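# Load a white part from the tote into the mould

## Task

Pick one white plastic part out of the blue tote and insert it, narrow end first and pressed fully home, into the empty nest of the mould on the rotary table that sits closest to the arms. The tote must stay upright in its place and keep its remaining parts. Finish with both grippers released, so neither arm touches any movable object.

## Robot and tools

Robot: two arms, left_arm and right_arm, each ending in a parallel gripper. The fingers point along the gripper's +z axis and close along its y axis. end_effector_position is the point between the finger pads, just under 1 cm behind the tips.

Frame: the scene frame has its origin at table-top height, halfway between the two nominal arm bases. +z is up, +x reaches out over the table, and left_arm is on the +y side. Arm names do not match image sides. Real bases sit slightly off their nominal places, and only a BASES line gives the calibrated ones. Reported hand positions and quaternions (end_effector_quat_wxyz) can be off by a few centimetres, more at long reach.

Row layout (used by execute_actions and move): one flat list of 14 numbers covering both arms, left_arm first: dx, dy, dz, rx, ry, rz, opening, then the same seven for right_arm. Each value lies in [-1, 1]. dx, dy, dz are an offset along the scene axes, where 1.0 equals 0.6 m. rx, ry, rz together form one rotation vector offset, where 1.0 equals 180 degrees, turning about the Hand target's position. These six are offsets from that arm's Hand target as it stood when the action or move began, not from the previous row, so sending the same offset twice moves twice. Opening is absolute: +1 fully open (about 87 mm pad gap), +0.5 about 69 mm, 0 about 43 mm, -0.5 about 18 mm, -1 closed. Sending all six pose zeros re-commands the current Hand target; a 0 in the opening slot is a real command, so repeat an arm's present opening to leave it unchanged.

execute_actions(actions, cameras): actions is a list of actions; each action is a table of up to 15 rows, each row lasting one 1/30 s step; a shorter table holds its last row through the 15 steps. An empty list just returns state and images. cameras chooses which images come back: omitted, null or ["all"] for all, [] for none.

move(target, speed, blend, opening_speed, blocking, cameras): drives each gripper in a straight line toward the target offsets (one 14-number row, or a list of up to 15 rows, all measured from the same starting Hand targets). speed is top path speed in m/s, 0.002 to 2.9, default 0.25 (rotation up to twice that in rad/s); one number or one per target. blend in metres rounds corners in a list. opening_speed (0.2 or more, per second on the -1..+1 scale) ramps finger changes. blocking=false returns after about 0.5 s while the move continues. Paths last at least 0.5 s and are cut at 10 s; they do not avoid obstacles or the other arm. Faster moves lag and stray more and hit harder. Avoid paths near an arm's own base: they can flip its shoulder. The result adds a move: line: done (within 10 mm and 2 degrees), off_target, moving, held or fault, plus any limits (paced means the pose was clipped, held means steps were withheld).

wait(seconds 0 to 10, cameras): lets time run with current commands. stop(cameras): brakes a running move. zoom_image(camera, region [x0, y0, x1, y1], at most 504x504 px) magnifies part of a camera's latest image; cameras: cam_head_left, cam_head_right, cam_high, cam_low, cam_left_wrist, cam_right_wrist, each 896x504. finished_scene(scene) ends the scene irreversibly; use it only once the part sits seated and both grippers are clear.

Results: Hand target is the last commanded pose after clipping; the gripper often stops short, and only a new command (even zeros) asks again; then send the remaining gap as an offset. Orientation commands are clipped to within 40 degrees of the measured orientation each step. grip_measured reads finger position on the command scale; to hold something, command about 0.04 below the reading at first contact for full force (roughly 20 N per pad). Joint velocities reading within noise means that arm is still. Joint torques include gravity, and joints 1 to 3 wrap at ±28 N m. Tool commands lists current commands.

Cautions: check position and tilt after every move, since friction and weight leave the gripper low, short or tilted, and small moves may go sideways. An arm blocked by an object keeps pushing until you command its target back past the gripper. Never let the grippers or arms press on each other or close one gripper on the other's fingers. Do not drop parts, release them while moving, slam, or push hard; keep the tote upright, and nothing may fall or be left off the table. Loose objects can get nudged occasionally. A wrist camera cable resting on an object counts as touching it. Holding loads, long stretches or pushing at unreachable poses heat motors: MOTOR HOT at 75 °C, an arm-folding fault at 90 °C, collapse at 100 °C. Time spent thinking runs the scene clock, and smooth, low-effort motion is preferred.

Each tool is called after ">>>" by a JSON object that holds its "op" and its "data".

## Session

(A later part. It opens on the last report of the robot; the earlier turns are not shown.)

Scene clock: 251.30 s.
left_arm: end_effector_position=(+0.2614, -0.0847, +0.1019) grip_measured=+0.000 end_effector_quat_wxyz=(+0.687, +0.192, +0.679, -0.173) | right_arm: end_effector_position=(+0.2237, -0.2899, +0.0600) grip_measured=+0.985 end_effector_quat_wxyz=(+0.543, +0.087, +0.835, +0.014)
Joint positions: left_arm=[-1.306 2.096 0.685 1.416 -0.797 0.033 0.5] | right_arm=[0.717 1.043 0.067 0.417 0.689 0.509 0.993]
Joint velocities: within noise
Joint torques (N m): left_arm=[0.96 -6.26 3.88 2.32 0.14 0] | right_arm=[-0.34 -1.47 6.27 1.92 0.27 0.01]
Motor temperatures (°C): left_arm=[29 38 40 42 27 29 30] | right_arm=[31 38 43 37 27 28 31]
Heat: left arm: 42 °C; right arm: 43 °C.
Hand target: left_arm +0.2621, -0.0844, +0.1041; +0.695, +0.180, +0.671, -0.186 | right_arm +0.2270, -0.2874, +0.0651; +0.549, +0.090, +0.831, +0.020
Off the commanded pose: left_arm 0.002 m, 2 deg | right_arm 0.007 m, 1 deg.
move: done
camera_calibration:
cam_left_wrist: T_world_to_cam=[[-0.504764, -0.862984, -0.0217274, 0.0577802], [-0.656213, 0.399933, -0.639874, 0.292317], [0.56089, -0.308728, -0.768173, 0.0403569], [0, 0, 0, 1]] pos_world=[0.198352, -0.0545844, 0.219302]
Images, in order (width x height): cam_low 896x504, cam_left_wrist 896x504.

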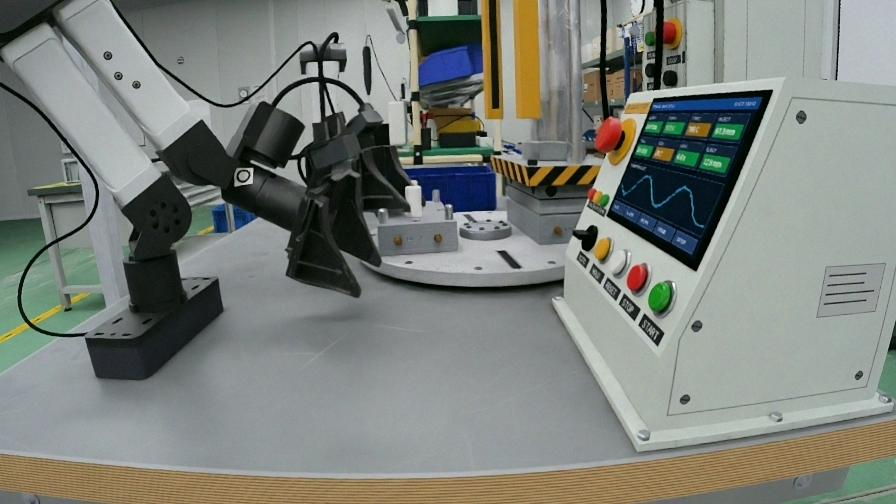

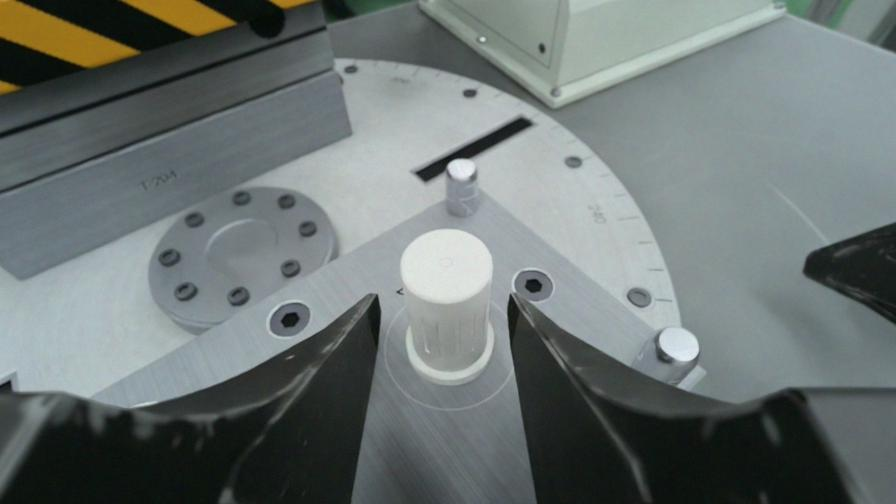

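>>> {"op": "move", "data": {"target": [[-0.087,0.05,0.015,0,0,0,0,0,0,0,0,0,0,1],[-0.12,0.08,0.2,0,0,0,0,0,0,0,0,0,0,1]], "speed": [0.1,0.25]}}

>>> {"op": "zoom_image", "data": {"camera": "cam_low", "region": [370, 140, 470, 240]}}

>>> {"op": "zoom_image", "data": {"camera": "cam_left_wrist", "region": [350, 204, 600, 504]}}

Scene clock: 258.60 s.
left_arm: end_effector_position=(+0.1909, -0.0332, +0.2076) grip_measured=+0.000 end_effector_quat_wxyz=(+0.691, +0.202, +0.673, -0.168) | right_arm: end_effector_position=(+0.2237, -0.2899, +0.0600) grip_measured=+0.985 end_effector_quat_wxyz=(+0.543, +0.087, +0.835, +0.014)
Joint positions: left_arm=[-1.519 1.483 0.536 0.968 -1.002 0.072 0.5] | right_arm=[0.717 1.043 0.067 0.417 0.689 0.509 0.993]
Joint velocities: within noise
Joint torques (N m): left_arm=[0.36 -6.61 9.37 1.45 0.01 -0.15] | right_arm=[-0.36 -1.46 6.46 1.94 0.29 0.01]
Motor temperatures (°C): left_arm=[29 38 40 41 27 29 29] | right_arm=[31 38 43 38 27 28 31]
Heat: left arm: 41 °C; right arm: 43 °C.
Hand target: left_arm +0.1901, -0.0364, +0.2241; +0.695, +0.180, +0.671, -0.186 | right_arm +0.2270, -0.2874, +0.0651; +0.549, +0.090, +0.831, +0.020
Off the commanded pose: left_arm 0.017 m, 3 deg | right_arm 0.007 m, 1 deg.
move: off_target (left_arm)
camera_calibration:
cam_left_wrist: T_world_to_cam=[[-0.510707, -0.858483, -0.0467472, 0.0753341], [-0.640791, 0.416327, -0.645025, 0.291795], [0.573205, -0.299464, -0.76273, 0.173846], [0, 0, 0, 1]] pos_world=[0.125804, -0.00474869, 0.324335]

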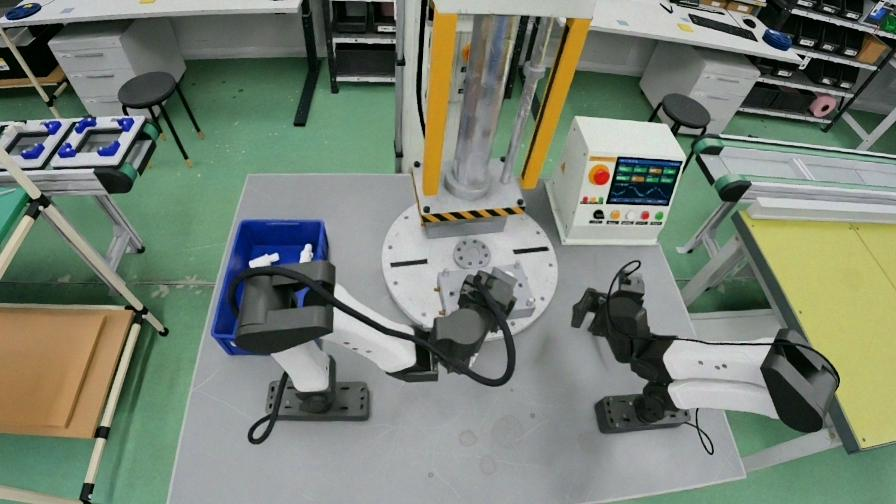

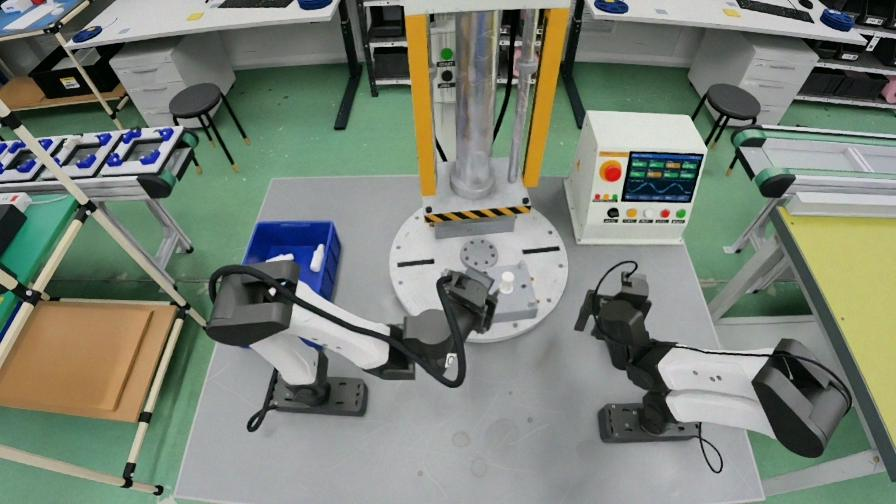

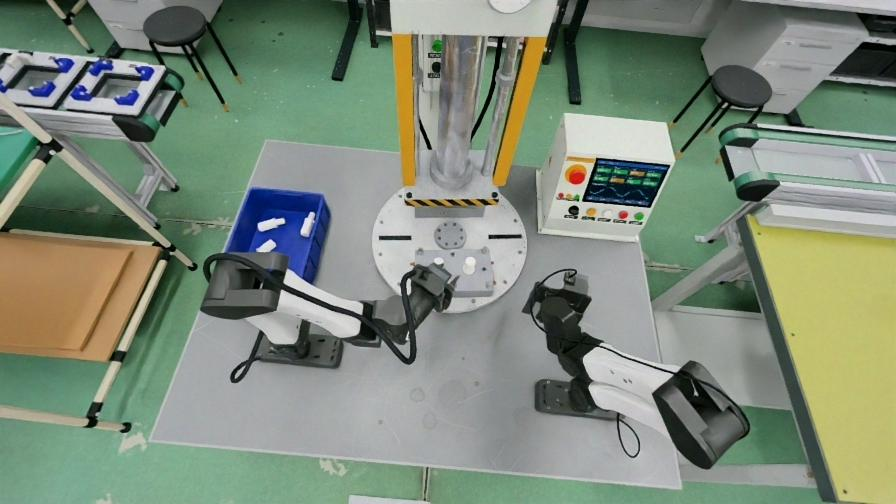

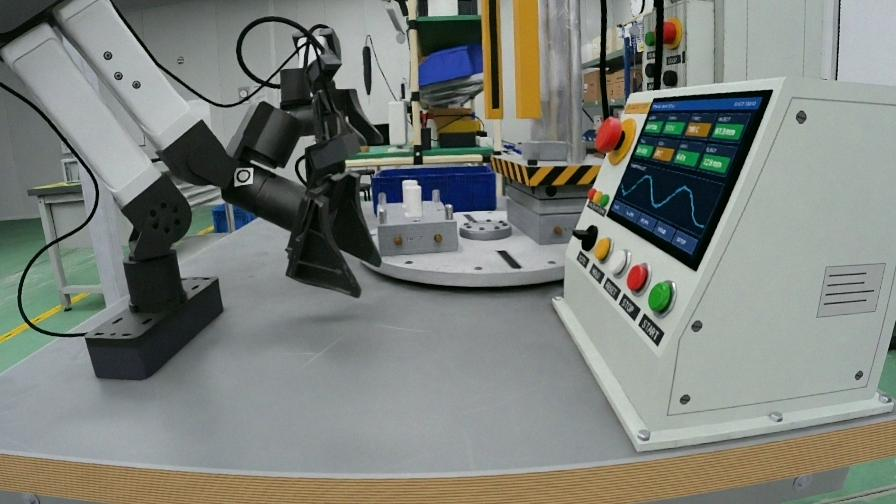

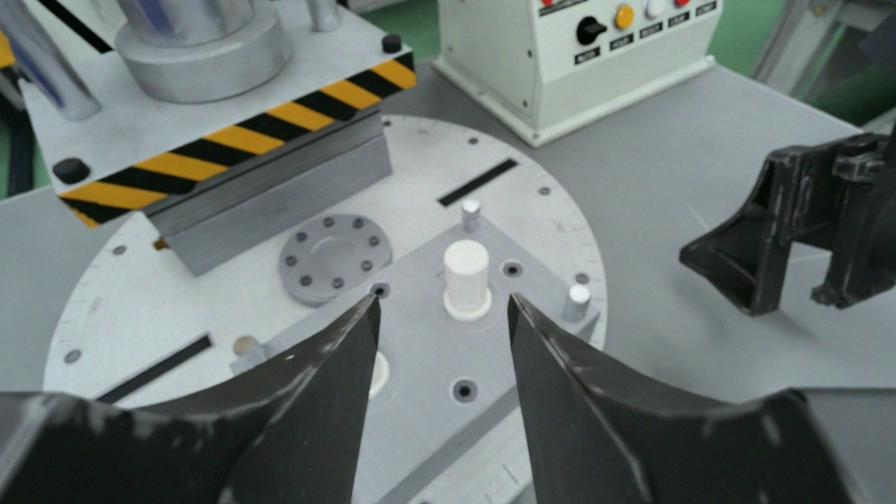

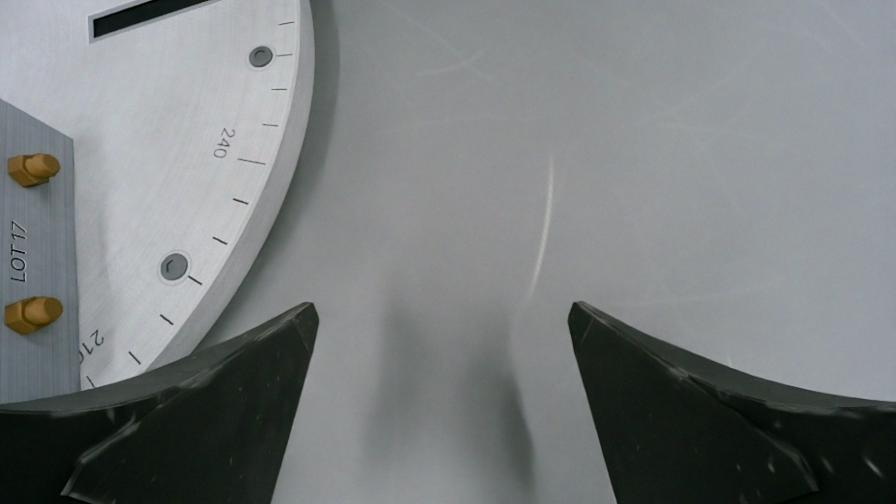

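Scaled by 5.040 from the camera's 896x504 image, which has a finer 1280x720 frame.

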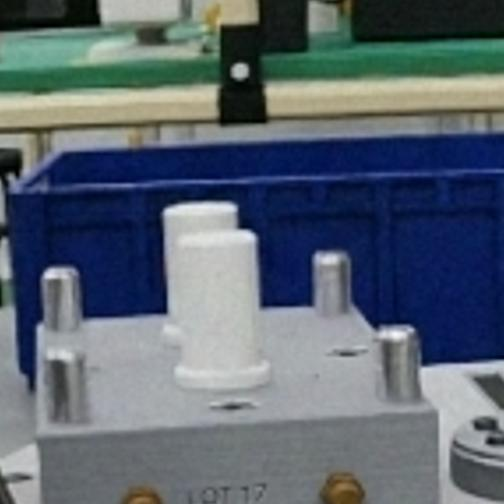

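Scaled by 1.680 from the camera's 896x504 image, which has a finer 1280x720 frame.

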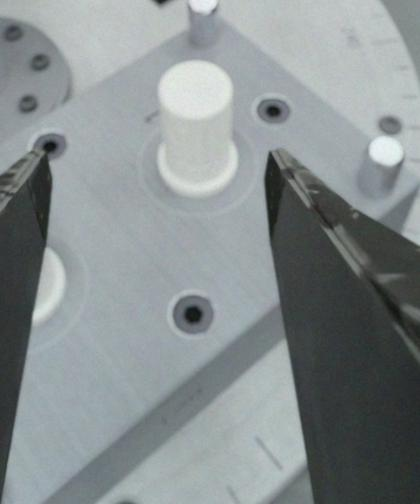

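Seated. Next.

>>> {"op": "finished_scene", "data": {"scene": 1}}

The scene is finished: the task was done.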